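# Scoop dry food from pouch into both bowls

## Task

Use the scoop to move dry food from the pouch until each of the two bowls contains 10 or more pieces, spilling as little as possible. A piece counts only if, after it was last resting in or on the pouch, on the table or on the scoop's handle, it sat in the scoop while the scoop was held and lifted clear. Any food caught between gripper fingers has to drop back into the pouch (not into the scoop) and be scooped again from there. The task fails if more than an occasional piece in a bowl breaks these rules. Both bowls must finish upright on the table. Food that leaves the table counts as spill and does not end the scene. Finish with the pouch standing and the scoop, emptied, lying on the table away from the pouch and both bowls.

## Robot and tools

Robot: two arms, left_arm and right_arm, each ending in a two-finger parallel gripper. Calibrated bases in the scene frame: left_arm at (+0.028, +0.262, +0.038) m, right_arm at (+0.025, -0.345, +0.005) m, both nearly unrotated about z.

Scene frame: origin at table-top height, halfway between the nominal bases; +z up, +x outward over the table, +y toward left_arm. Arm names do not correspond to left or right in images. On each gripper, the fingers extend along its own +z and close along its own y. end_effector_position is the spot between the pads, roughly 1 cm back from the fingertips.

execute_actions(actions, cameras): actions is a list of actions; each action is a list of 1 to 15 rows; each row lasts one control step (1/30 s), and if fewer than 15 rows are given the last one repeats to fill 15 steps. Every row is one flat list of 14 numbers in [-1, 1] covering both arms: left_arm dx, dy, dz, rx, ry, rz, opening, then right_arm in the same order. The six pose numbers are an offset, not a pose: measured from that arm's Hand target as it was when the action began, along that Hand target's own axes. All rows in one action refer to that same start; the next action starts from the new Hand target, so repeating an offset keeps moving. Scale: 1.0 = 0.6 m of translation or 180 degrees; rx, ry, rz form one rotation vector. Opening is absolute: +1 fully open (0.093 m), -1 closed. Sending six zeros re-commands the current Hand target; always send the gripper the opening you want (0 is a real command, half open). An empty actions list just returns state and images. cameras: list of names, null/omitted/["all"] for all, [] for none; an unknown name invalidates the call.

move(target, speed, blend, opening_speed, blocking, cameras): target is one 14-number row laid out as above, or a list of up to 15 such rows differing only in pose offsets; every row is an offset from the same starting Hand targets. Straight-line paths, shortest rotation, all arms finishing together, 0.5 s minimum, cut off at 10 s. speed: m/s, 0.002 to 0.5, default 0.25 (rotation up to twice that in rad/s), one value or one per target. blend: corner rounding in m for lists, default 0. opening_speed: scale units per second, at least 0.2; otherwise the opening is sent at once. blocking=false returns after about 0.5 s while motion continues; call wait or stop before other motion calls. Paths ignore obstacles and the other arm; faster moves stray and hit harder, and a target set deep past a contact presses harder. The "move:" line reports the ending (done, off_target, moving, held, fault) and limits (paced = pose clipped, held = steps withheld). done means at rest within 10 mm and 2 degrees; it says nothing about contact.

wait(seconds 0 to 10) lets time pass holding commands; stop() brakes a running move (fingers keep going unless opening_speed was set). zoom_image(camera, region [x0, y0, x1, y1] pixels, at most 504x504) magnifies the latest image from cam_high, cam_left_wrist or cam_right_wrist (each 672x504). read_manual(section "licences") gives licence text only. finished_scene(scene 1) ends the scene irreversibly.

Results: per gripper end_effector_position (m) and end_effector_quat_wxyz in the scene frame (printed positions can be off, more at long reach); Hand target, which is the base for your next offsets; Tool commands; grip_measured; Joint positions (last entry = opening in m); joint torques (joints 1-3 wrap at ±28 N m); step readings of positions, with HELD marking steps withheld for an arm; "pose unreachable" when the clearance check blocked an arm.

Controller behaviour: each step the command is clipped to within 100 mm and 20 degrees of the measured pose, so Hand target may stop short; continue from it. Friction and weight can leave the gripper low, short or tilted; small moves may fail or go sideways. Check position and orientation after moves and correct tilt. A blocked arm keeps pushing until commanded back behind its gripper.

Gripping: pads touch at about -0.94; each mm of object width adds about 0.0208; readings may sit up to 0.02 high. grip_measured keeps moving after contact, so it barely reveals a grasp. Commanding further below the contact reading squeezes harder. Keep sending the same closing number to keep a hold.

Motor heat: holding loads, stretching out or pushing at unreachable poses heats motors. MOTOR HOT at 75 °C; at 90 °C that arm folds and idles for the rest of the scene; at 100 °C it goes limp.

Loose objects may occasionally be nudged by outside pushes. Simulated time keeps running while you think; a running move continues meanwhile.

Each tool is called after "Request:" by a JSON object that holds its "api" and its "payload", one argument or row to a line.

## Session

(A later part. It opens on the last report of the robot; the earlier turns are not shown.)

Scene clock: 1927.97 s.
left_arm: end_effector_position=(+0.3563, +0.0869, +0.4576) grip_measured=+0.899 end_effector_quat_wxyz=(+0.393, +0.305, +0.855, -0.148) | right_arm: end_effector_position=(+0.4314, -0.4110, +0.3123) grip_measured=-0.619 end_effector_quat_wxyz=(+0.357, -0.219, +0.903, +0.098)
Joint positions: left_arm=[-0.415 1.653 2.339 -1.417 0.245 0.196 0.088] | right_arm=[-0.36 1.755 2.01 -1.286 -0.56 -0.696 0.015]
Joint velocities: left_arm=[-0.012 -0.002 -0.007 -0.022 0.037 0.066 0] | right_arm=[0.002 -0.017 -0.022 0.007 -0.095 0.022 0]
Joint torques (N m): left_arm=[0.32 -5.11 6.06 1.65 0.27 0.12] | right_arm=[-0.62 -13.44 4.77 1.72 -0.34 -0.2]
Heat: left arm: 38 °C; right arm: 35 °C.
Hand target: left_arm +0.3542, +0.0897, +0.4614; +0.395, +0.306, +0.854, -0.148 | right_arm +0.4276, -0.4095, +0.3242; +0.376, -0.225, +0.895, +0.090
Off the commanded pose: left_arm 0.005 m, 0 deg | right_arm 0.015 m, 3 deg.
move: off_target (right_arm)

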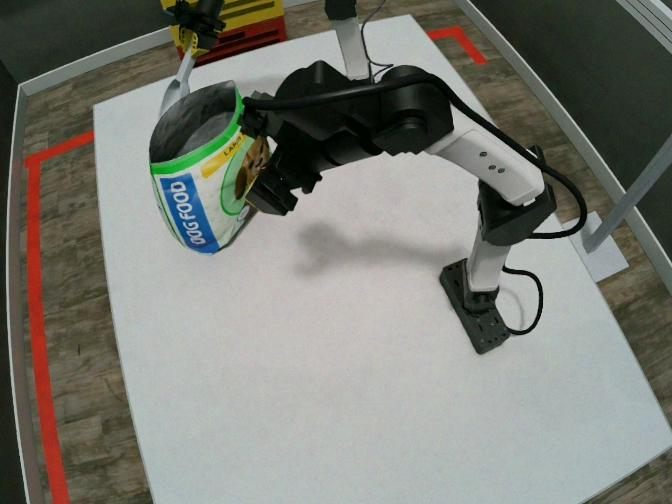

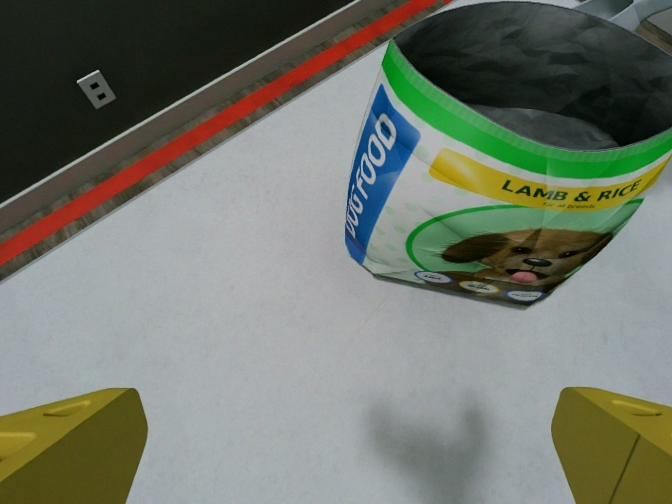

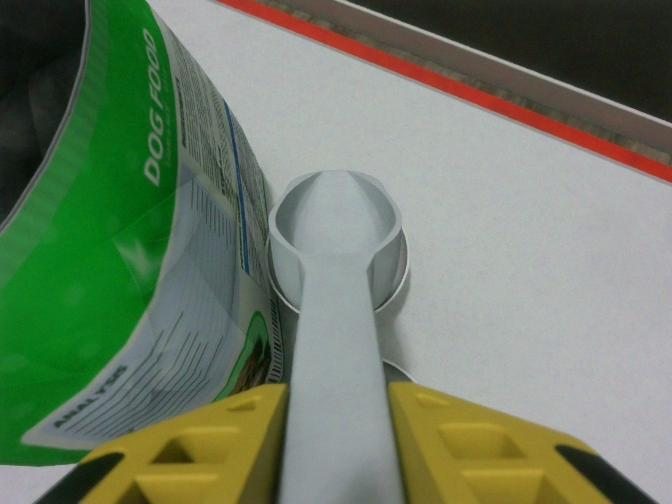

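Request:
{"api": "move", "payload": {
  "target": [
    [0,0,0,0,0,0,0.9,-0.0673,0.0058,-0.1352,0,-0.165,0,-1],
    [0,0,0,0,0,0,0.9,-0.1302,0.2199,-0.0956,-0.0351,-0.1628,-0.0171,-1],
    [0,0,0,0,0,0,0.9,-0.0827,0.2217,-0.037,-0.0292,0,-0.0289,-1]
  ],
  "speed": 0.22,
  "blend": 0.02
}}

Scene clock: 1953.67 s.
left_arm: end_effector_position=(+0.3563, +0.0869, +0.4576) grip_measured=+0.899 end_effector_quat_wxyz=(+0.393, +0.305, +0.855, -0.148) | right_arm: end_effector_position=(+0.3766, -0.2853, +0.3681) grip_measured=-0.619 end_effector_quat_wxyz=(+0.364, -0.277, +0.882, +0.111)
Joint positions: left_arm=[-0.415 1.653 2.339 -1.417 0.245 0.196 0.088] | right_arm=[-0.008 1.552 2.015 -1.357 -0.425 -0.484 0.015]
Joint velocities: left_arm=[0.012 0.012 0.002 0.066 -0.022 0.022 0] | right_arm=[-0.012 0.002 0.002 -0.007 -0.066 -0.007 0]
Joint torques (N m): left_arm=[0.32 -5.09 6.06 1.65 0.27 0.13] | right_arm=[0.47 -5.35 8.2 1.72 -0.12 -0.21]
Heat: left arm: 38 °C; right arm: 38 °C.
Hand target: left_arm +0.3542, +0.0897, +0.4614; +0.395, +0.306, +0.854, -0.148 | right_arm +0.3799, -0.2830, +0.3725; +0.368, -0.284, +0.879, +0.109
Off the commanded pose: left_arm 0.005 m, 0 deg | right_arm 0.008 m, 1 deg.
move: done

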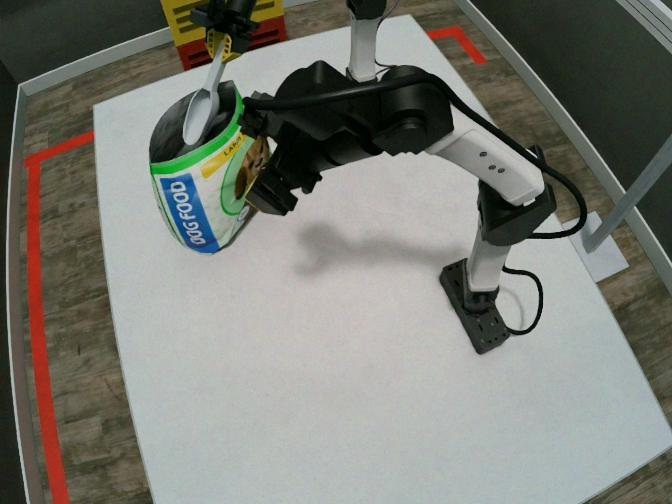

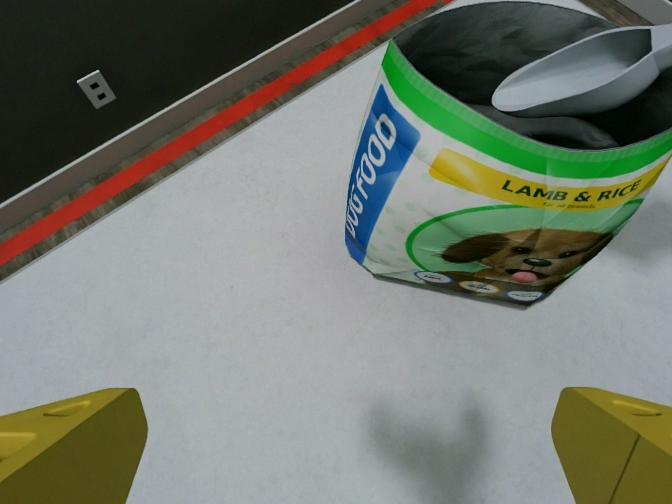

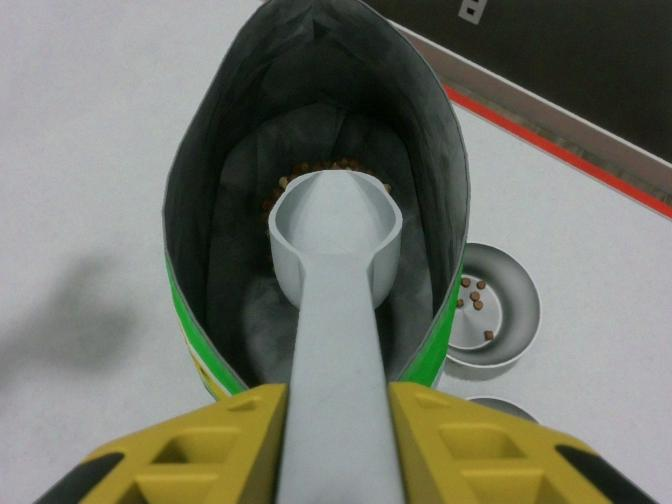

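Request:
{"api": "move", "payload": {
  "target": [0,0,0,0,0,0,0.9,-0.0119,0.005,0.1309,0,0.0944,0,-1],
  "speed": 0.12,
  "cameras": ["cam_right_wrist"]
}}

Scene clock: 1960.93 s.
left_arm: end_effector_position=(+0.3563, +0.0869, +0.4576) grip_measured=+0.899 end_effector_quat_wxyz=(+0.393, +0.305, +0.855, -0.148) | right_arm: end_effector_position=(+0.4243, -0.2474, +0.3215) grip_measured=-0.619 end_effector_quat_wxyz=(+0.247, -0.296, +0.921, +0.061)
Joint positions: left_arm=[-0.415 1.653 2.339 -1.417 0.245 0.196 0.088] | right_arm=[0.183 1.918 2.401 -1.572 -0.187 -0.411 0.015]
Joint velocities: left_arm=[0.017 -0.007 -0.017 0.051 -0.037 -0.037 0] | right_arm=[-0.027 -0.012 -0.002 0.022 -0.066 0.095 0.001]
Joint torques (N m): left_arm=[0.31 -5.08 6.06 1.64 0.27 0.12] | right_arm=[0.36 -8.92 8.08 1.43 0.01 -0.09]
Heat: left arm: 38 °C; right arm: 37 °C.
Hand target: left_arm +0.3542, +0.0897, +0.4614; +0.395, +0.306, +0.854, -0.148 | right_arm +0.4279, -0.2450, +0.3240; +0.235, -0.298, +0.923, +0.061
Off the commanded pose: left_arm 0.005 m, 0 deg | right_arm 0.004 m, 2 deg.
joint sent to its limit (right arm) — joint 4 (wrist pitch), lower limit. The joint targets still meet the commanded pose.
move: done
Images, in order (width x height): cam_right_wrist 672x504.

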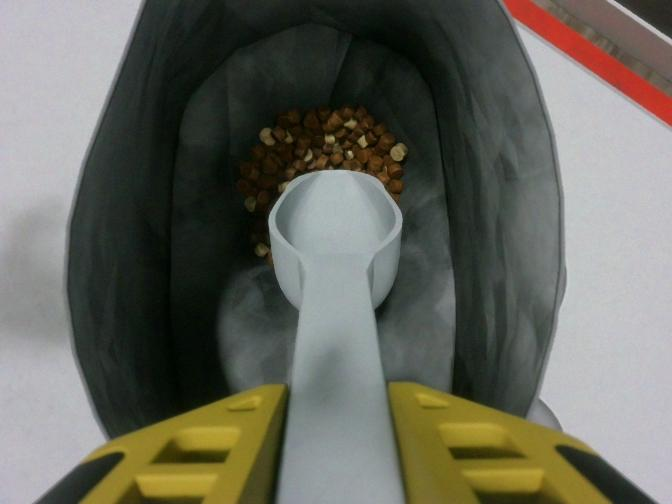

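Request:
{"api": "move", "payload": {
  "target": [0,0,0,0,0,0,0.9,0.0095,0.005,0.0724,0,0.0167,0,-1],
  "speed": 0.08,
  "cameras": ["cam_right_wrist"]
}}

Scene clock: 1969.27 s.
left_arm: end_effector_position=(+0.3563, +0.0869, +0.4576) grip_measured=+0.899 end_effector_quat_wxyz=(+0.393, +0.305, +0.855, -0.148) | right_arm: end_effector_position=(+0.4333, -0.2373, +0.2908) grip_measured=-0.619 end_effector_quat_wxyz=(+0.214, -0.300, +0.928, +0.053)
Joint positions: left_arm=[-0.415 1.653 2.339 -1.417 0.245 0.196 0.088] | right_arm=[0.218 1.954 2.337 -1.534 -0.15 -0.394 0.015]
Joint velocities: left_arm=[0.012 -0.002 -0.007 0.007 -0.022 -0.007 0] | right_arm=[-0.007 -0.007 -0.012 0.051 -0.066 -0.081 -0.001]
Joint torques (N m): left_arm=[0.29 -5.09 6.05 1.65 0.27 0.12] | right_arm=[0.4 -9.7 4.7 1.58 0.02 -0.09]
Heat: left arm: 38 °C; right arm: 36 °C.
Hand target: left_arm +0.3542, +0.0897, +0.4614; +0.395, +0.306, +0.854, -0.148 | right_arm +0.4395, -0.2339, +0.2833; +0.211, -0.300, +0.929, +0.052
Off the commanded pose: left_arm 0.005 m, 0 deg | right_arm 0.010 m, 0 deg.
move: done
Images, in order (width x height): cam_right_wrist 672x504.

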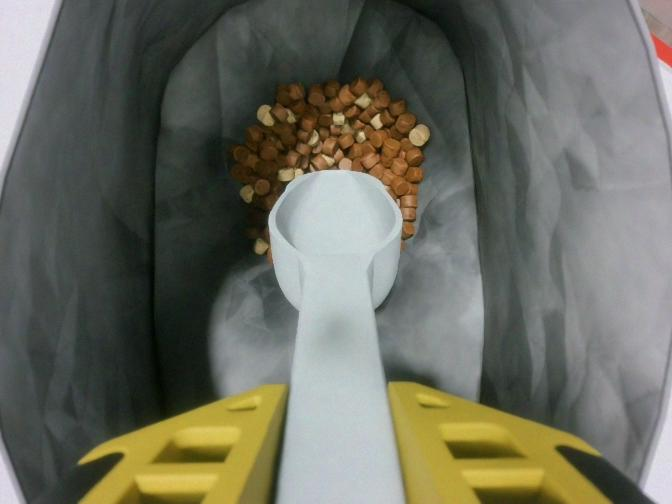

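Request:
{"api": "move", "payload": {
  "target": [0,0,0,0,0,0,0.9,0.0142,0,0.03,0,0,0,-1],
  "speed": 0.06,
  "cameras": ["cam_right_wrist"]
}}

Scene clock: 1974.70 s.
left_arm: end_effector_position=(+0.3563, +0.0869, +0.4576) grip_measured=+0.899 end_effector_quat_wxyz=(+0.393, +0.305, +0.855, -0.148) | right_arm: end_effector_position=(+0.4459, -0.2314, +0.2685) grip_measured=-0.619 end_effector_quat_wxyz=(+0.223, -0.302, +0.925, +0.061)
Joint positions: left_arm=[-0.415 1.653 2.339 -1.417 0.245 0.196 0.088] | right_arm=[0.218 1.924 2.178 -1.387 -0.17 -0.394 0.015]
Joint velocities: left_arm=[0.007 0.007 -0.017 0.037 0.037 0.051 -0.001] | right_arm=[-0.012 0.002 -0.002 -0.007 0.007 0.022 0]
Joint torques (N m): left_arm=[0.32 -5.11 6.08 1.65 0.27 0.12] | right_arm=[0.28 -12.93 3.45 1.3 0.21 -0.11]
Heat: left arm: 38 °C; right arm: 37 °C.
Hand target: left_arm +0.3542, +0.0897, +0.4614; +0.395, +0.306, +0.854, -0.148 | right_arm +0.4398, -0.2342, +0.2633; +0.211, -0.300, +0.929, +0.052
Off the commanded pose: left_arm 0.005 m, 0 deg | right_arm 0.009 m, 2 deg.
move: done
Images, in order (width x height): cam_right_wrist 672x504.

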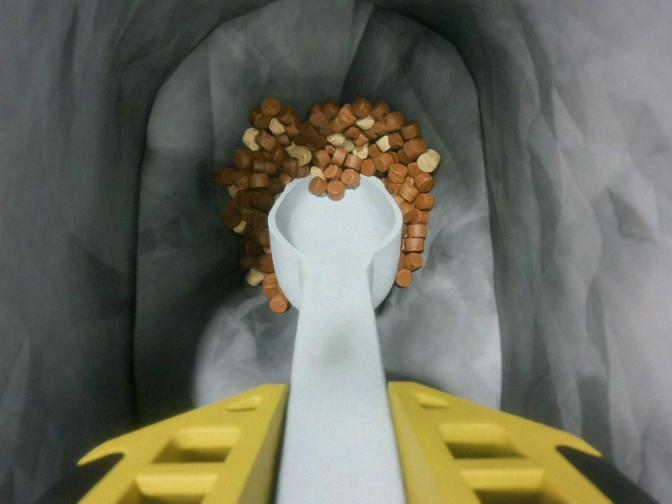

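Request:
{"api": "move", "payload": {
  "target": [0,0,0,0,0,0,0.9,-0.0523,0,0.0065,0,-0.0222,0,-1],
  "speed": 0.05
}}

Scene clock: 2003.20 s.
left_arm: end_effector_position=(+0.3563, +0.0869, +0.4576) grip_measured=+0.899 end_effector_quat_wxyz=(+0.393, +0.305, +0.855, -0.148) | right_arm: end_effector_position=(+0.4513, -0.2241, +0.2706) grip_measured=-0.619 end_effector_quat_wxyz=(+0.226, -0.296, +0.926, +0.061)
Joint positions: left_arm=[-0.415 1.653 2.339 -1.417 0.245 0.196 0.088] | right_arm=[0.236 1.956 2.231 -1.399 -0.159 -0.365 0.015]
Joint velocities: left_arm=[0.012 -0.002 -0.002 0.022 -0.022 -0.007 -0.001] | right_arm=[0.002 0.002 0.027 -0.007 -0.051 0.022 0]
Joint torques (N m): left_arm=[0.31 -5.09 6.08 1.64 0.27 0.12] | right_arm=[0.66 -9.26 8.8 1.76 -0.06 -0.11]
Heat: left arm: 39 °C; right arm: 39 °C.
Hand target: left_arm +0.3542, +0.0897, +0.4614; +0.395, +0.306, +0.854, -0.148 | right_arm +0.4640, -0.2161, +0.2734; +0.243, -0.298, +0.921, +0.063
Off the commanded pose: left_arm 0.005 m, 0 deg | right_arm 0.015 m, 2 deg.
move: off_target (right_arm)

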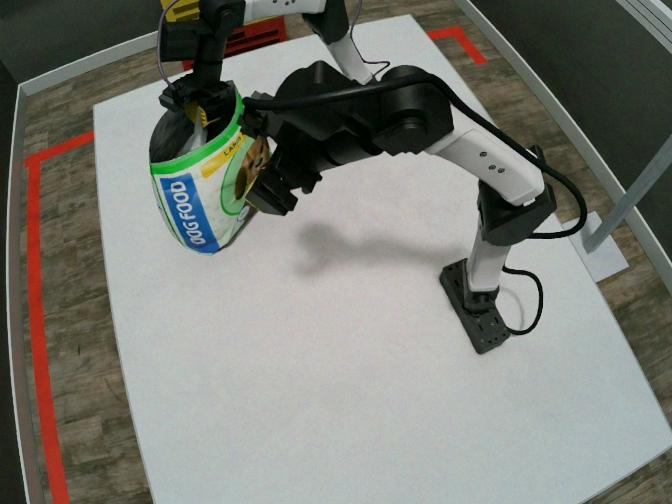

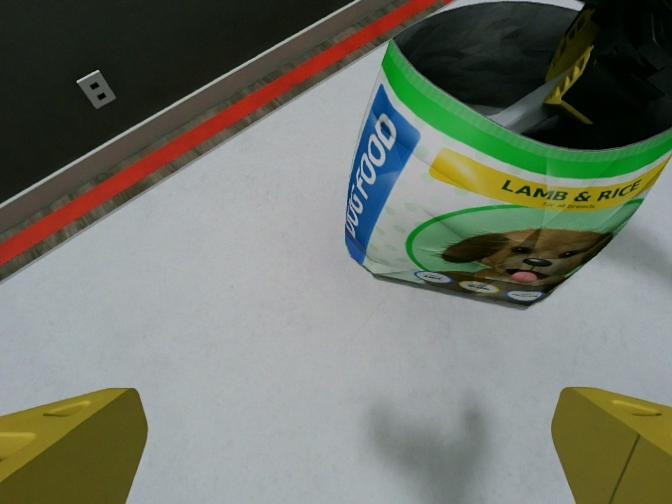

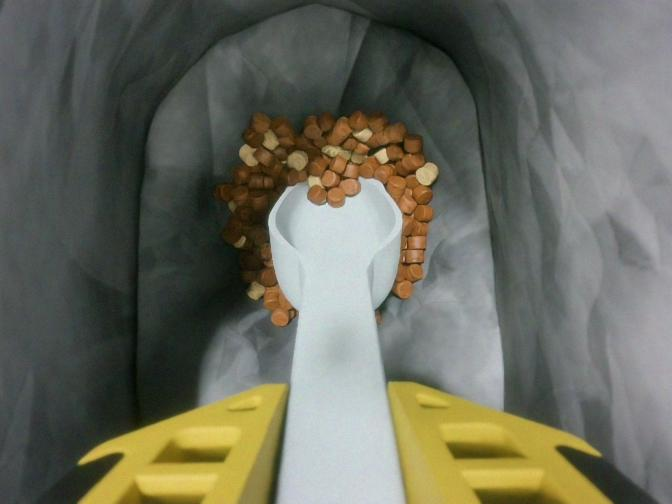

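Request:
{"api": "move", "payload": {
  "target": [0,0,0,0,0,0,0.9,-0.0350,0,0.0072,0,-0.0278,0,-1],
  "speed": 0.05,
  "cameras": ["cam_right_wrist"]
}}

Scene clock: 2009.07 s.
left_arm: end_effector_position=(+0.3563, +0.0869, +0.4576) grip_measured=+0.899 end_effector_quat_wxyz=(+0.393, +0.305, +0.855, -0.148) | right_arm: end_effector_position=(+0.4558, -0.2204, +0.2734) grip_measured=-0.619 end_effector_quat_wxyz=(+0.237, -0.288, +0.925, +0.065)
Joint positions: left_arm=[-0.415 1.653 2.339 -1.417 0.245 0.196 0.088] | right_arm=[0.24 1.956 2.231 -1.375 -0.164 -0.344 0.015]
Joint velocities: left_arm=[-0.002 -0.022 0.007 -0.066 -0.037 -0.066 0] | right_arm=[-0.017 0.002 0.002 0.051 -0.051 0.022 0.001]
Joint torques (N m): left_arm=[0.31 -5.09 6.08 1.64 0.27 0.12] | right_arm=[1.02 -10.03 6.58 2.57 -0.3 -0.1]
Heat: left arm: 39 °C; right arm: 39 °C.
Hand target: left_arm +0.3542, +0.0897, +0.4614; +0.395, +0.306, +0.854, -0.148 | right_arm +0.4804, -0.2040, +0.2798; +0.283, -0.294, +0.910, +0.076
Off the commanded pose: left_arm 0.005 m, 0 deg | right_arm 0.030 m, 6 deg.
move: off_target (right_arm)
Images, in order (width x height): cam_right_wrist 672x504.

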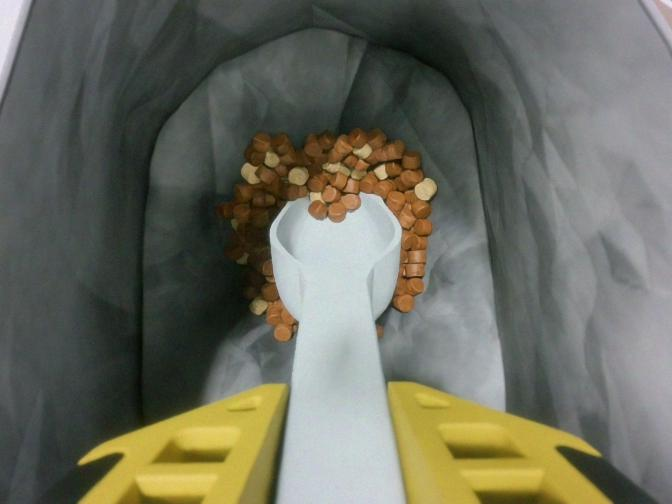

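Request:
{"api": "move", "payload": {
  "target": [0,0,0,0,0,0,0.9,0,0,-0.022,0,0,0,-1],
  "speed": 0.04,
  "cameras": ["cam_right_wrist"]
}}

Scene clock: 2018.60 s.
left_arm: end_effector_position=(+0.3563, +0.0869, +0.4576) grip_measured=+0.899 end_effector_quat_wxyz=(+0.393, +0.305, +0.855, -0.148) | right_arm: end_effector_position=(+0.4559, -0.2199, +0.2771) grip_measured=-0.619 end_effector_quat_wxyz=(+0.241, -0.289, +0.924, +0.066)
Joint positions: left_arm=[-0.415 1.653 2.339 -1.417 0.245 0.196 0.088] | right_arm=[0.24 1.956 2.243 -1.378 -0.167 -0.343 0.015]
Joint velocities: left_arm=[-0.012 -0.012 0.007 0.051 -0.051 -0.007 0] | right_arm=[-0.002 0.012 0.002 0.022 -0.037 -0.037 -0.001]
Joint torques (N m): left_arm=[0.29 -5.09 6.06 1.65 0.27 0.12] | right_arm=[0.38 -10.37 9.26 2.18 -0.29 -0.14]
Heat: left arm: 39 °C; right arm: 39 °C.
Hand target: left_arm +0.3542, +0.0897, +0.4614; +0.395, +0.306, +0.854, -0.148 | right_arm +0.4743, -0.2082, +0.2907; +0.283, -0.294, +0.910, +0.077
Off the commanded pose: left_arm 0.005 m, 0 deg | right_arm 0.026 m, 5 deg.
move: off_target (right_arm)
Images, in order (width x height): cam_right_wrist 672x504.

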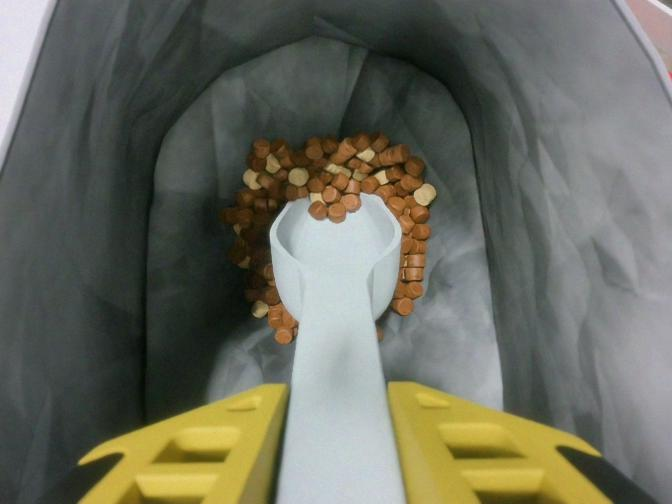

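Request:
{"api": "move", "payload": {
  "target": [
    [0,0,0,0,0,0,0.9,0.060,0,-0.0243,0,-0.033,0,-1],
    [0,0,0,0,0,0,0.9,0.0731,0,-0.0733,0,-0.0778,0,-1]
  ],
  "speed": 0.06,
  "cameras": ["cam_right_wrist"]
}}

Scene clock: 2033.87 s.
left_arm: end_effector_position=(+0.3563, +0.0869, +0.4576) grip_measured=+0.899 end_effector_quat_wxyz=(+0.393, +0.305, +0.855, -0.148) | right_arm: end_effector_position=(+0.4278, -0.2422, +0.2886) grip_measured=-0.619 end_effector_quat_wxyz=(+0.370, -0.280, +0.878, +0.117)
Joint positions: left_arm=[-0.415 1.653 2.339 -1.417 0.245 0.196 0.088] | right_arm=[0.13 1.56 1.638 -0.918 -0.352 -0.37 0.015]
Joint velocities: left_arm=[0.012 -0.012 0.002 0.051 0.022 -0.007 0.001] | right_arm=[-0.012 -0.002 -0.007 -0.037 0.007 0.037 0]
Joint torques (N m): left_arm=[0.31 -5.09 6.08 1.64 0.27 0.12] | right_arm=[-0.88 -12.05 5.48 2.09 -0.19 -0.19]
Heat: left arm: 39 °C; right arm: 39 °C.
Hand target: left_arm +0.3542, +0.0897, +0.4614; +0.395, +0.306, +0.854, -0.148 | right_arm +0.4250, -0.2441, +0.3006; +0.391, -0.281, +0.869, +0.115
Off the commanded pose: left_arm 0.005 m, 0 deg | right_arm 0.014 m, 3 deg.
move: off_target (right_arm)
Images, in order (width x height): cam_right_wrist 672x504.

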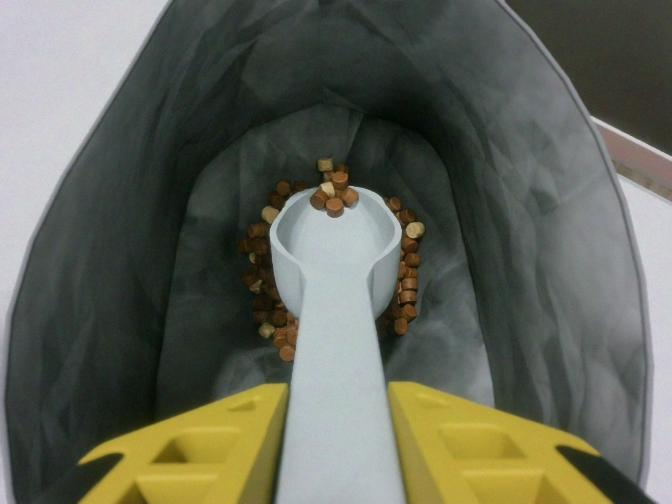

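Request:
{"api": "move", "payload": {
  "target": [
    [0,0,0,0,0,0,0.9,-0.0065,0,-0.0551,0,-0.0556,0,-1],
    [0,0,0,0,0,0,0.9,-0.02,0,-0.1122,0,-0.1333,0,-1],
    [0,0,0,0,0,0,0.9,-0.0482,0,-0.1556,0,-0.2056,0,-1]
  ],
  "speed": 0.08,
  "cameras": ["cam_high", "cam_right_wrist"]
}}

Request:
{"api": "zoom_image", "payload": {
  "camera": "cam_right_wrist",
  "region": [200, 50, 470, 300]
}}

Scene clock: 2045.97 s.
left_arm: end_effector_position=(+0.3563, +0.0869, +0.4576) grip_measured=+0.899 end_effector_quat_wxyz=(+0.393, +0.305, +0.855, -0.148) | right_arm: end_effector_position=(+0.3899, -0.2719, +0.3767) grip_measured=-0.619 end_effector_quat_wxyz=(+0.636, -0.223, +0.709, +0.208)
Joint positions: left_arm=[-0.415 1.653 2.339 -1.417 0.245 0.196 0.088] | right_arm=[-0.085 1.136 1.082 -0.087 -0.72 -0.08 0.015]
Joint velocities: left_arm=[-0.012 0.007 0.007 0.022 -0.022 -0.037 0] | right_arm=[0.007 -0.017 -0.002 0.007 -0.066 -0.022 0]
Joint torques (N m): left_arm=[0.32 -5.09 6.04 1.65 0.28 0.13] | right_arm=[-0.94 -6.86 5.96 2.45 -0.03 -0.11]
Heat: left arm: 39 °C; right arm: 39 °C.
Hand target: left_arm +0.3542, +0.0897, +0.4614; +0.395, +0.306, +0.854, -0.148 | right_arm +0.3845, -0.2734, +0.3835; +0.647, -0.225, +0.699, +0.205
Off the commanded pose: left_arm 0.005 m, 0 deg | right_arm 0.010 m, 2 deg.
move: done
Images, in order (width x height): cam_high 672x504, cam_right_wrist 672x504.

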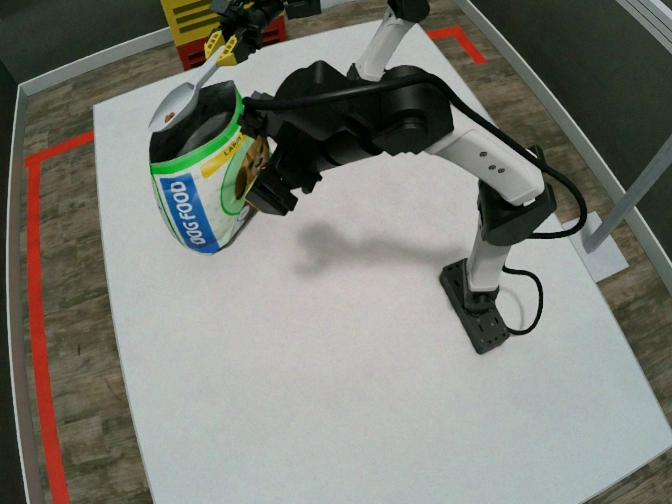

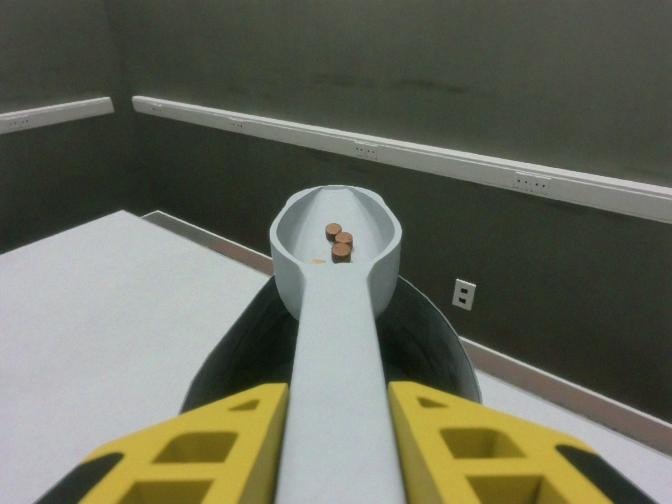

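Scaled by 1.867 from the camera's 672x504 image, which has a finer 960x720 frame.

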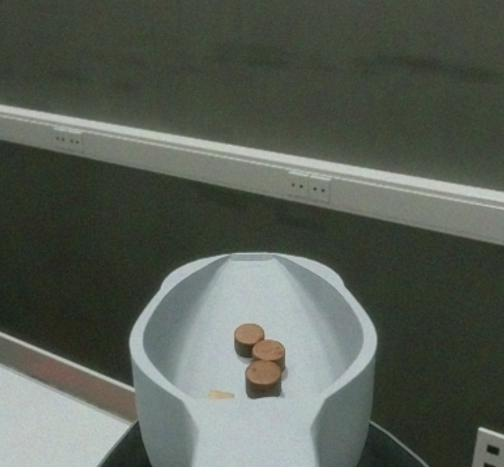

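Request:
{"api": "move", "payload": {
  "target": [0,0,0,0,0,0,0.9,0.0232,0,-0.0183,0,0.225,0,-1],
  "speed": 0.2,
  "cameras": ["cam_right_wrist"]
}}

Request:
{"api": "zoom_image", "payload": {
  "camera": "cam_right_wrist",
  "region": [180, 50, 500, 300]
}}

Scene clock: 2057.87 s.
left_arm: end_effector_position=(+0.3563, +0.0869, +0.4576) grip_measured=+0.899 end_effector_quat_wxyz=(+0.393, +0.305, +0.855, -0.148) | right_arm: end_effector_position=(+0.3697, -0.2830, +0.3664) grip_measured=-0.619 end_effector_quat_wxyz=(+0.360, -0.278, +0.884, +0.109)
Joint positions: left_arm=[-0.415 1.653 2.339 -1.417 0.245 0.196 0.088] | right_arm=[0.004 1.529 1.99 -1.36 -0.413 -0.478 0.015]
Joint velocities: left_arm=[-0.012 0.007 -0.002 -0.051 0.022 -0.022 0] | right_arm=[-0.002 -0.002 0.007 -0.081 -0.022 -0.037 0]
Joint torques (N m): left_arm=[0.31 -5.09 6.06 1.64 0.27 0.13] | right_arm=[0.5 -5.09 8.21 1.74 -0.12 -0.2]
Heat: left arm: 39 °C; right arm: 38 °C.
Hand target: left_arm +0.3542, +0.0897, +0.4614; +0.395, +0.306, +0.854, -0.148 | right_arm +0.3730, -0.2806, +0.3709; +0.364, -0.284, +0.880, +0.107
Off the commanded pose: left_arm 0.005 m, 0 deg | right_arm 0.007 m, 1 deg.
move: done
Images, in order (width x height): cam_right_wrist 672x504.

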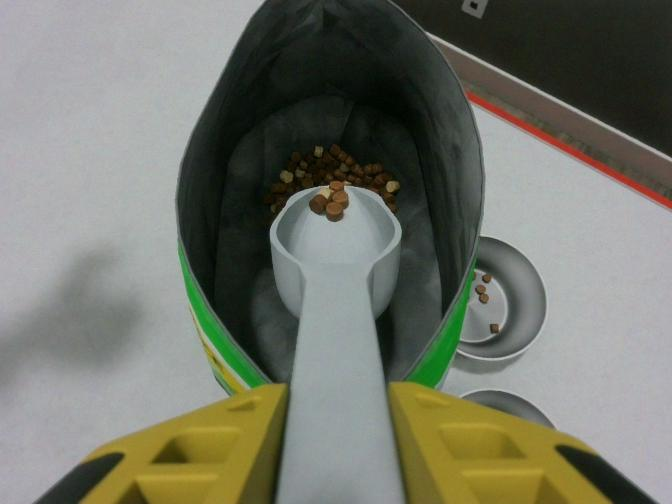

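Scaled by 1.575 from the camera's 672x504 image, which has a finer 960x720 frame.

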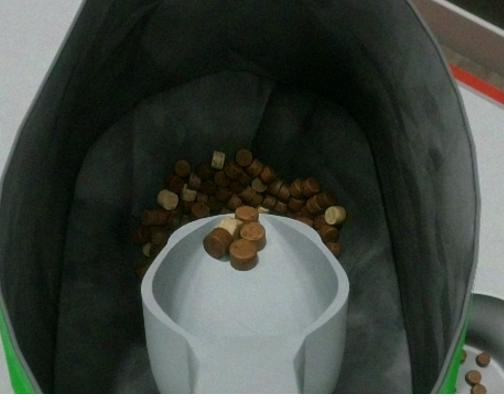

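Request:
{"api": "move", "payload": {
  "target": [
    [0,0,0,0,0,0,0.9,0.0222,0,0.0743,0,0.0944,0,-1],
    [0,0,0,0,0,0,0.9,0.0218,0,0.1804,0,0.1044,0,-1]
  ],
  "speed": 0.12,
  "cameras": ["cam_right_wrist"]
}}

Scene clock: 2085.13 s.
left_arm: end_effector_position=(+0.3563, +0.0869, +0.4576) grip_measured=+0.899 end_effector_quat_wxyz=(+0.393, +0.305, +0.855, -0.148) | right_arm: end_effector_position=(+0.4205, -0.2447, +0.2951) grip_measured=-0.619 end_effector_quat_wxyz=(+0.219, -0.300, +0.927, +0.056)
Joint positions: left_arm=[-0.415 1.653 2.339 -1.417 0.245 0.196 0.088] | right_arm=[0.201 1.88 2.245 -1.509 -0.165 -0.409 0.015]
Joint velocities: left_arm=[0.002 -0.017 -0.032 0.007 -0.037 0.022 0] | right_arm=[-0.022 -0.007 -0.017 -0.066 -0.037 -0.007 0]
Joint torques (N m): left_arm=[0.31 -5.11 6.06 1.64 0.28 0.12] | right_arm=[0.31 -8.77 4.62 1.64 0.03 -0.1]
Heat: left arm: 39 °C; right arm: 36 °C.
Hand target: left_arm +0.3542, +0.0897, +0.4614; +0.395, +0.306, +0.854, -0.148 | right_arm +0.4284, -0.2419, +0.2869; +0.217, -0.300, +0.927, +0.055
Off the commanded pose: left_arm 0.005 m, 0 deg | right_arm 0.013 m, 1 deg.
move: off_target (right_arm)
Images, in order (width x height): cam_right_wrist 672x504.

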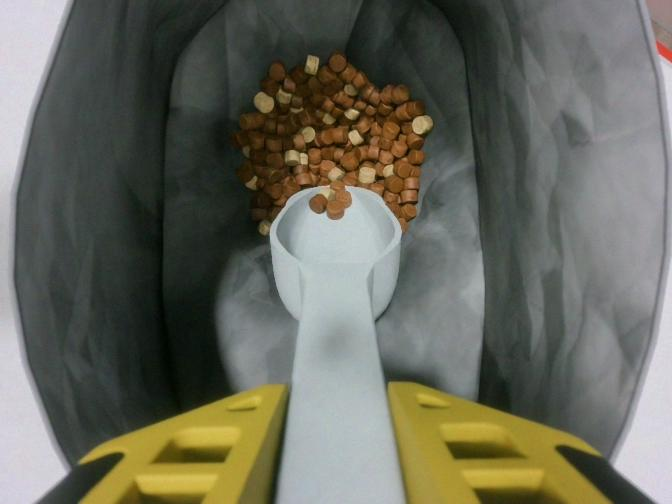

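Request:
{"api": "move", "payload": {
  "target": [0,0,0,0,0,0,0.9,-0.026,0,0.0495,0,-0.0778,0,-1],
  "speed": 0.05,
  "cameras": ["cam_right_wrist"]
}}

Scene clock: 2094.43 s.
left_arm: end_effector_position=(+0.3563, +0.0869, +0.4576) grip_measured=+0.899 end_effector_quat_wxyz=(+0.393, +0.305, +0.855, -0.148) | right_arm: end_effector_position=(+0.4355, -0.2354, +0.2577) grip_measured=-0.619 end_effector_quat_wxyz=(+0.285, -0.288, +0.911, +0.079)
Joint positions: left_arm=[-0.415 1.653 2.339 -1.417 0.245 0.196 0.088] | right_arm=[0.193 1.712 1.791 -1.089 -0.222 -0.373 0.015]
Joint velocities: left_arm=[0.017 -0.022 -0.002 0.007 -0.022 -0.066 0] | right_arm=[-0.002 0.002 0.017 0.007 -0.037 -0.081 0]
Joint torques (N m): left_arm=[0.32 -5.09 6.06 1.64 0.27 0.12] | right_arm=[-0.14 -10.65 4.62 2.69 -0.43 -0.06]
Heat: left arm: 39 °C; right arm: 35 °C.
Hand target: left_arm +0.3542, +0.0897, +0.4614; +0.395, +0.306, +0.854, -0.148 | right_arm +0.4509, -0.2260, +0.2662; +0.328, -0.289, +0.895, +0.092
Off the commanded pose: left_arm 0.005 m, 0 deg | right_arm 0.020 m, 6 deg.
move: off_target (right_arm)
Images, in order (width x height): cam_right_wrist 672x504.

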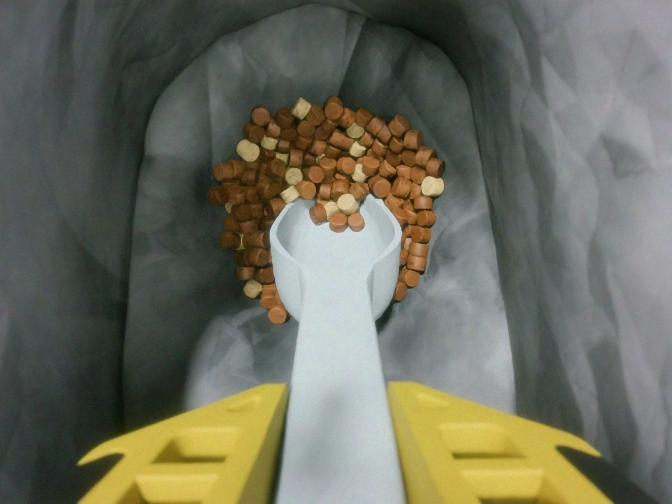

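Request:
{"api": "move", "payload": {
  "target": [0,0,0,0,0,0,0.9,-0.032,0,0.0266,0,-0.0167,0,-1],
  "speed": 0.05,
  "cameras": ["cam_right_wrist"]
}}

Scene clock: 2100.70 s.
left_arm: end_effector_position=(+0.3563, +0.0869, +0.4576) grip_measured=+0.899 end_effector_quat_wxyz=(+0.393, +0.305, +0.855, -0.148) | right_arm: end_effector_position=(+0.4522, -0.2233, +0.2721) grip_measured=-0.619 end_effector_quat_wxyz=(+0.330, -0.281, +0.896, +0.091)
Joint positions: left_arm=[-0.415 1.653 2.339 -1.417 0.245 0.196 0.088] | right_arm=[0.205 1.712 1.791 -0.989 -0.245 -0.336 0.015]
Joint velocities: left_arm=[0.002 0.012 -0.002 -0.022 0.007 0.066 0] | right_arm=[-0.012 0.007 -0.032 -0.007 0.007 0.007 0]
Joint torques (N m): left_arm=[0.31 -5.09 6.05 1.64 0.27 0.12] | right_arm=[0.9 -6.86 5.42 2.74 -0.23 -0.07]
Heat: left arm: 39 °C; right arm: 37 °C.
Hand target: left_arm +0.3542, +0.0897, +0.4614; +0.395, +0.306, +0.854, -0.148 | right_arm +0.4712, -0.2111, +0.2666; +0.351, -0.287, +0.886, +0.100
Off the commanded pose: left_arm 0.005 m, 0 deg | right_arm 0.023 m, 3 deg.
move: off_target (right_arm)
Images, in order (width x height): cam_right_wrist 672x504.

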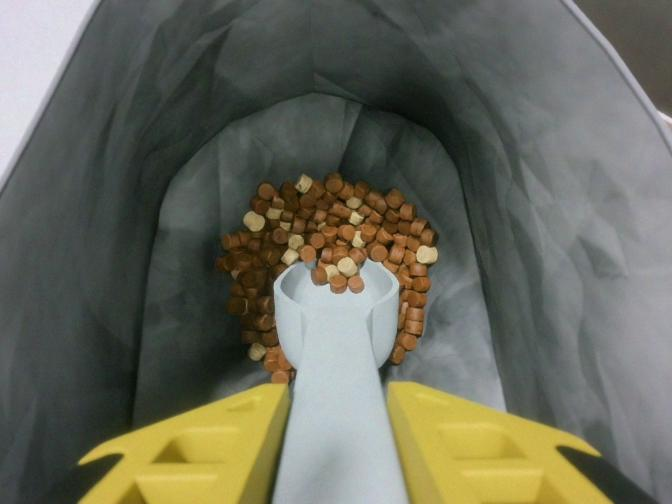

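Request:
{"api": "move", "payload": {
  "target": [
    [0,0,0,0,0,0,0.9,0.0376,0,-0.0257,0,-0.028,0,-1],
    [0,0,0,0,0,0,0.9,0.0297,0,-0.0818,0,-0.085,0,-1]
  ],
  "speed": 0.06,
  "cameras": ["cam_right_wrist"]
}}

Scene clock: 2120.90 s.
left_arm: end_effector_position=(+0.3563, +0.0869, +0.4576) grip_measured=+0.899 end_effector_quat_wxyz=(+0.393, +0.305, +0.855, -0.148) | right_arm: end_effector_position=(+0.4395, -0.2359, +0.2746) grip_measured=-0.619 end_effector_quat_wxyz=(+0.444, -0.269, +0.843, +0.138)
Joint positions: left_arm=[-0.415 1.653 2.339 -1.417 0.245 0.196 0.088] | right_arm=[0.119 1.473 1.37 -0.565 -0.413 -0.315 0.015]
Joint velocities: left_arm=[0.002 -0.012 -0.012 0.007 -0.066 -0.022 0] | right_arm=[0.002 -0.002 -0.007 -0.022 -0.051 -0.007 0]
Joint torques (N m): left_arm=[0.29 -5.08 6.06 1.65 0.27 0.12] | right_arm=[-1.29 -12.46 5.64 2.28 -0.29 -0.13]
Heat: left arm: 39 °C; right arm: 39 °C.
Hand target: left_arm +0.3542, +0.0897, +0.4614; +0.395, +0.306, +0.854, -0.148 | right_arm +0.4337, -0.2383, +0.2891; +0.466, -0.269, +0.831, +0.140
Off the commanded pose: left_arm 0.005 m, 0 deg | right_arm 0.017 m, 3 deg.
move: off_target (right_arm)
Images, in order (width x height): cam_right_wrist 672x504.

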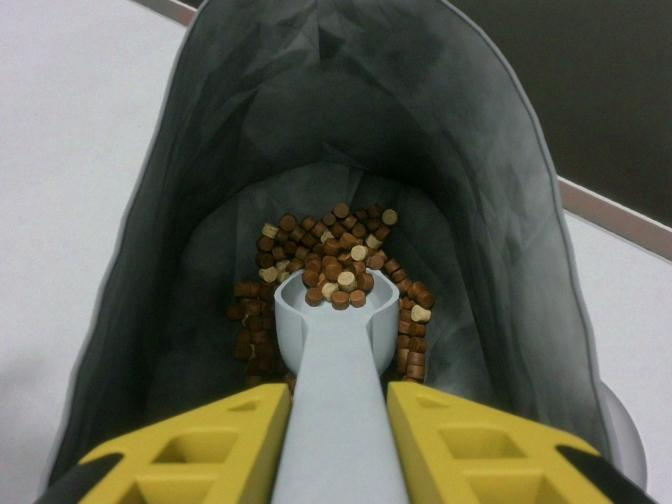

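Request:
{"api": "move", "payload": {
  "target": [
    [0,0,0,0,0,0,0.9,-0.0293,0,-0.0572,0,-0.065,0,-1],
    [0,0,0,0,0,0,0.9,-0.057,0,-0.1077,0,-0.148,0,-1],
    [0,0,0,0,0,0,0.9,-0.095,0,-0.1507,0,-0.193,0,-1]
  ],
  "speed": 0.08,
  "cameras": ["cam_high", "cam_right_wrist"]
}}

Request:
{"api": "zoom_image", "payload": {
  "camera": "cam_right_wrist",
  "region": [200, 100, 470, 350]
}}

Scene clock: 2133.30 s.
left_arm: end_effector_position=(+0.3563, +0.0869, +0.4576) grip_measured=+0.899 end_effector_quat_wxyz=(+0.393, +0.305, +0.855, -0.148) | right_arm: end_effector_position=(+0.4019, -0.2634, +0.3775) grip_measured=-0.619 end_effector_quat_wxyz=(+0.682, -0.208, +0.665, +0.224)
Joint positions: left_arm=[-0.415 1.653 2.339 -1.417 0.245 0.196 0.088] | right_arm=[-0.047 1.16 0.955 0.243 -0.687 0.039 0.015]
Joint velocities: left_arm=[-0.022 0.007 -0.022 -0.095 0.007 0.051 0] | right_arm=[0.007 0.007 -0.012 -0.022 0.007 -0.037 0]
Joint torques (N m): left_arm=[0.31 -5.11 6.06 1.64 0.27 0.12] | right_arm=[-0.94 -7.34 6.05 2.42 0.05 -0.1]
Heat: left arm: 39 °C; right arm: 38 °C.
Hand target: left_arm +0.3542, +0.0897, +0.4614; +0.395, +0.306, +0.854, -0.148 | right_arm +0.3954, -0.2653, +0.3851; +0.694, -0.210, +0.653, +0.221
Off the commanded pose: left_arm 0.005 m, 0 deg | right_arm 0.011 m, 2 deg.
move: off_target (right_arm)
Images, in order (width x height): cam_high 672x504, cam_right_wrist 672x504.

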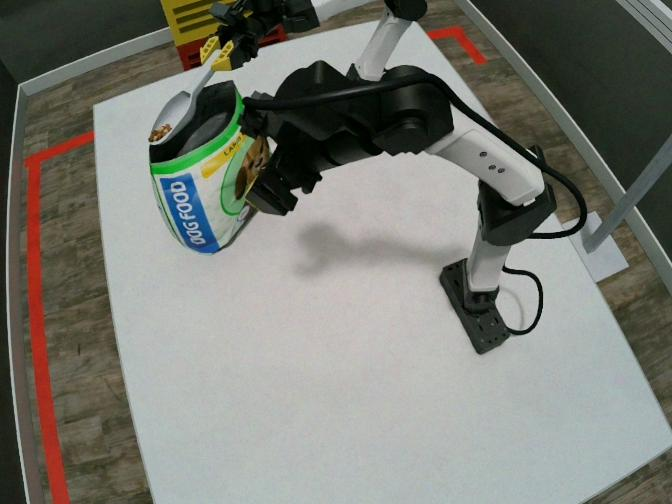

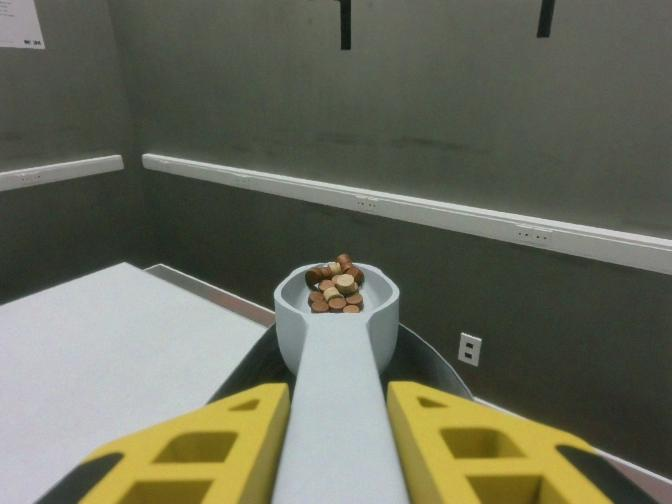

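Scaled by 1.867 from the camera's 672x504 image, which has a finer 960x720 frame.

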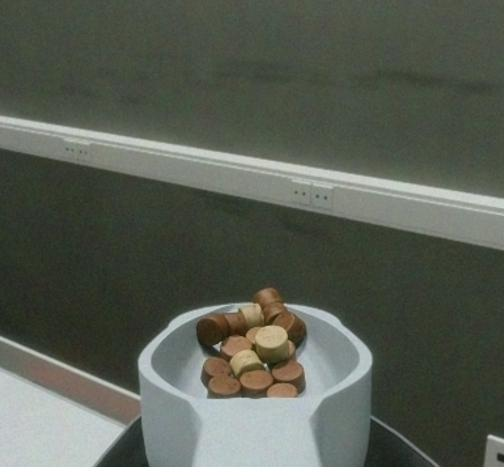

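Request:
{"api": "move", "payload": {
  "target": [0,0,0,0,0,0,0.9,-0.01,0,-0.01,0,-0.05,0,-1],
  "speed": 0.08,
  "cameras": ["cam_right_wrist"]
}}

Request:
{"api": "zoom_image", "payload": {
  "camera": "cam_right_wrist",
  "region": [200, 100, 470, 350]
}}

Scene clock: 2143.67 s.
left_arm: end_effector_position=(+0.3563, +0.0869, +0.4576) grip_measured=+0.899 end_effector_quat_wxyz=(+0.393, +0.305, +0.855, -0.148) | right_arm: end_effector_position=(+0.3949, -0.2658, +0.3866) grip_measured=-0.619 end_effector_quat_wxyz=(+0.733, -0.193, +0.605, +0.244)
Joint positions: left_arm=[-0.415 1.653 2.339 -1.417 0.245 0.196 0.088] | right_arm=[-0.056 1.16 0.819 0.595 -0.689 0.175 0.015]
Joint velocities: left_arm=[-0.002 -0.007 0.002 -0.051 -0.007 -0.051 0] | right_arm=[-0.017 -0.012 0.017 -0.051 -0.051 0.022 0]
Joint torques (N m): left_arm=[0.32 -5.11 6.06 1.64 0.27 0.12] | right_arm=[-0.96 -6.31 5.96 2.27 0.24 -0.09]
Heat: left arm: 39 °C; right arm: 38 °C.
Hand target: left_arm +0.3542, +0.0897, +0.4614; +0.395, +0.306, +0.854, -0.148 | right_arm +0.3904, -0.2690, +0.3910; +0.743, -0.192, +0.596, +0.238
Off the commanded pose: left_arm 0.005 m, 0 deg | right_arm 0.007 m, 2 deg.
move: done
Images, in order (width x height): cam_right_wrist 672x504.

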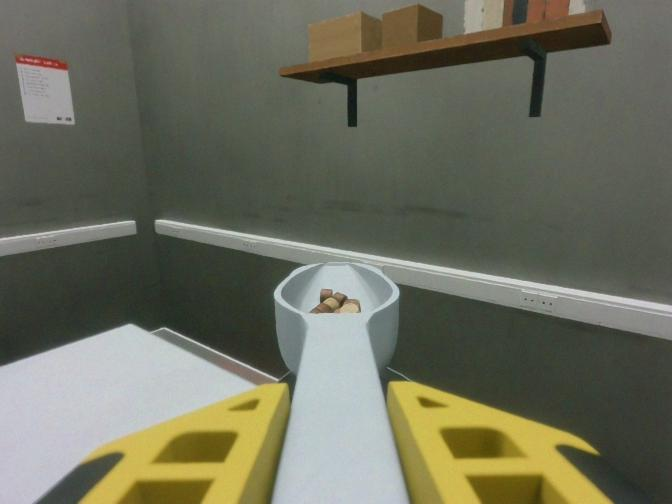

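Scaled by 1.867 from the camera's 672x504 image, which has a finer 960x720 frame.

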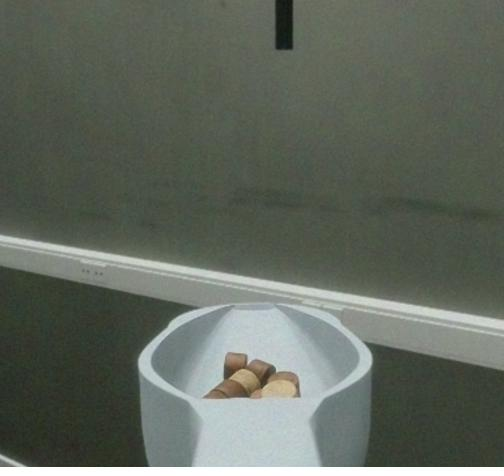

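Request:
{"api": "move", "payload": {
  "target": [0,0,0,0,0,0,0.9,-0.069,-0.1792,-0.1651,0.2642,0.0813,-0.0214,-1],
  "speed": 0.15
}}

Request:
{"api": "zoom_image", "payload": {
  "camera": "cam_right_wrist",
  "region": [100, 150, 570, 500]
}}

Scene clock: 2195.83 s.
left_arm: end_effector_position=(+0.3563, +0.0869, +0.4576) grip_measured=+0.899 end_effector_quat_wxyz=(+0.393, +0.305, +0.855, -0.148) | right_arm: end_effector_position=(+0.3687, -0.4156, +0.3924) grip_measured=-0.619 end_effector_quat_wxyz=(+0.674, +0.076, +0.732, -0.064)
Joint positions: left_arm=[-0.415 1.653 2.339 -1.417 0.245 0.196 0.088] | right_arm=[-0.185 0.963 1.034 -0.155 -0.005 0.008 0.015]
Joint velocities: left_arm=[0.017 -0.012 -0.012 -0.022 -0.022 0.007 0.001] | right_arm=[-0.002 -0.007 0.012 -0.022 0.022 -0.022 -0.001]
Joint torques (N m): left_arm=[0.32 -5.11 6.08 1.64 0.27 0.12] | right_arm=[-0.9 -2.55 10.5 2.43 0.15 -0.22]
Heat: left arm: 39 °C; right arm: 38 °C.
Hand target: left_arm +0.3542, +0.0897, +0.4614; +0.395, +0.306, +0.854, -0.148 | right_arm +0.3665, -0.4190, +0.4106; +0.687, +0.077, +0.719, -0.072
Off the commanded pose: left_arm 0.005 m, 0 deg | right_arm 0.018 m, 2 deg.
move: off_target (right_arm)

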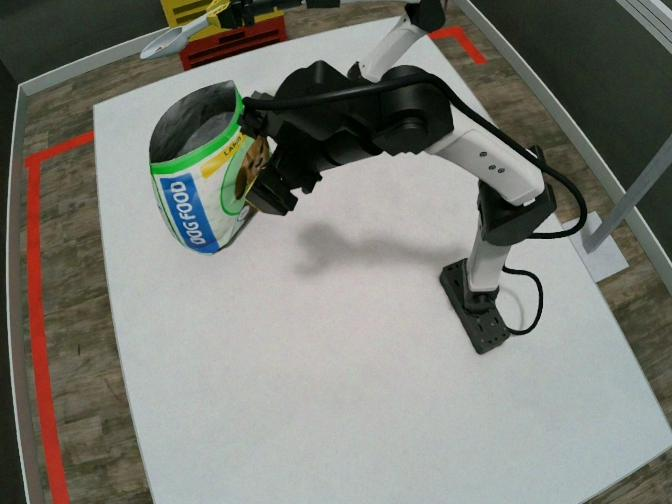

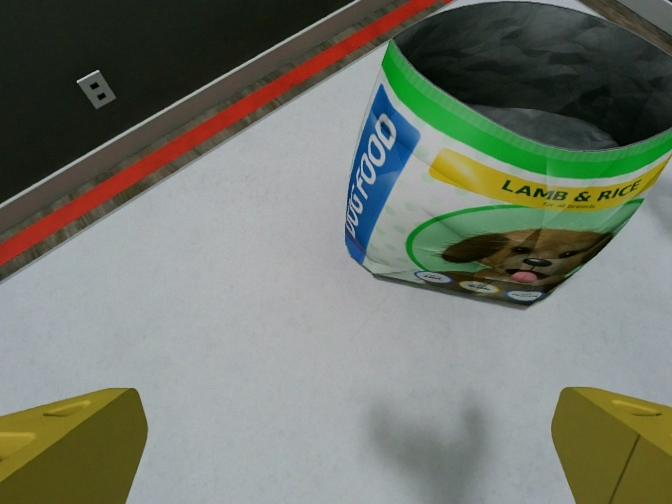

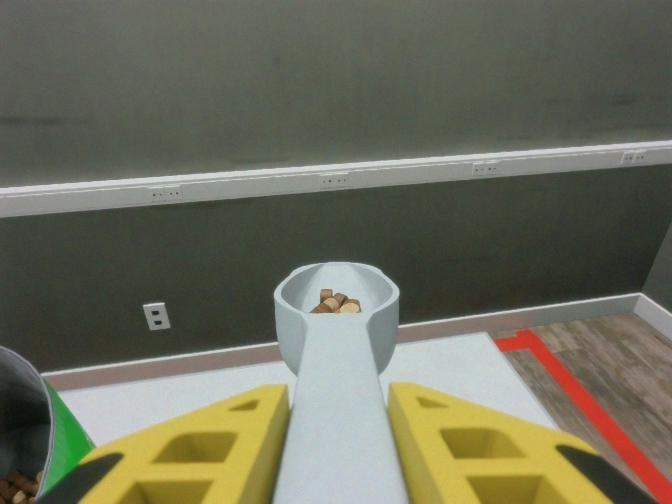

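Scaled by 1.072 from the camera's 672x504 image, which has a finer 960x720 frame.

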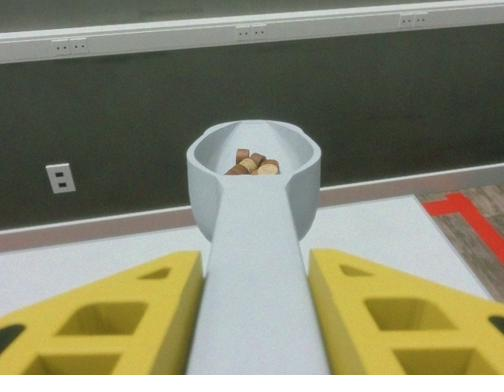

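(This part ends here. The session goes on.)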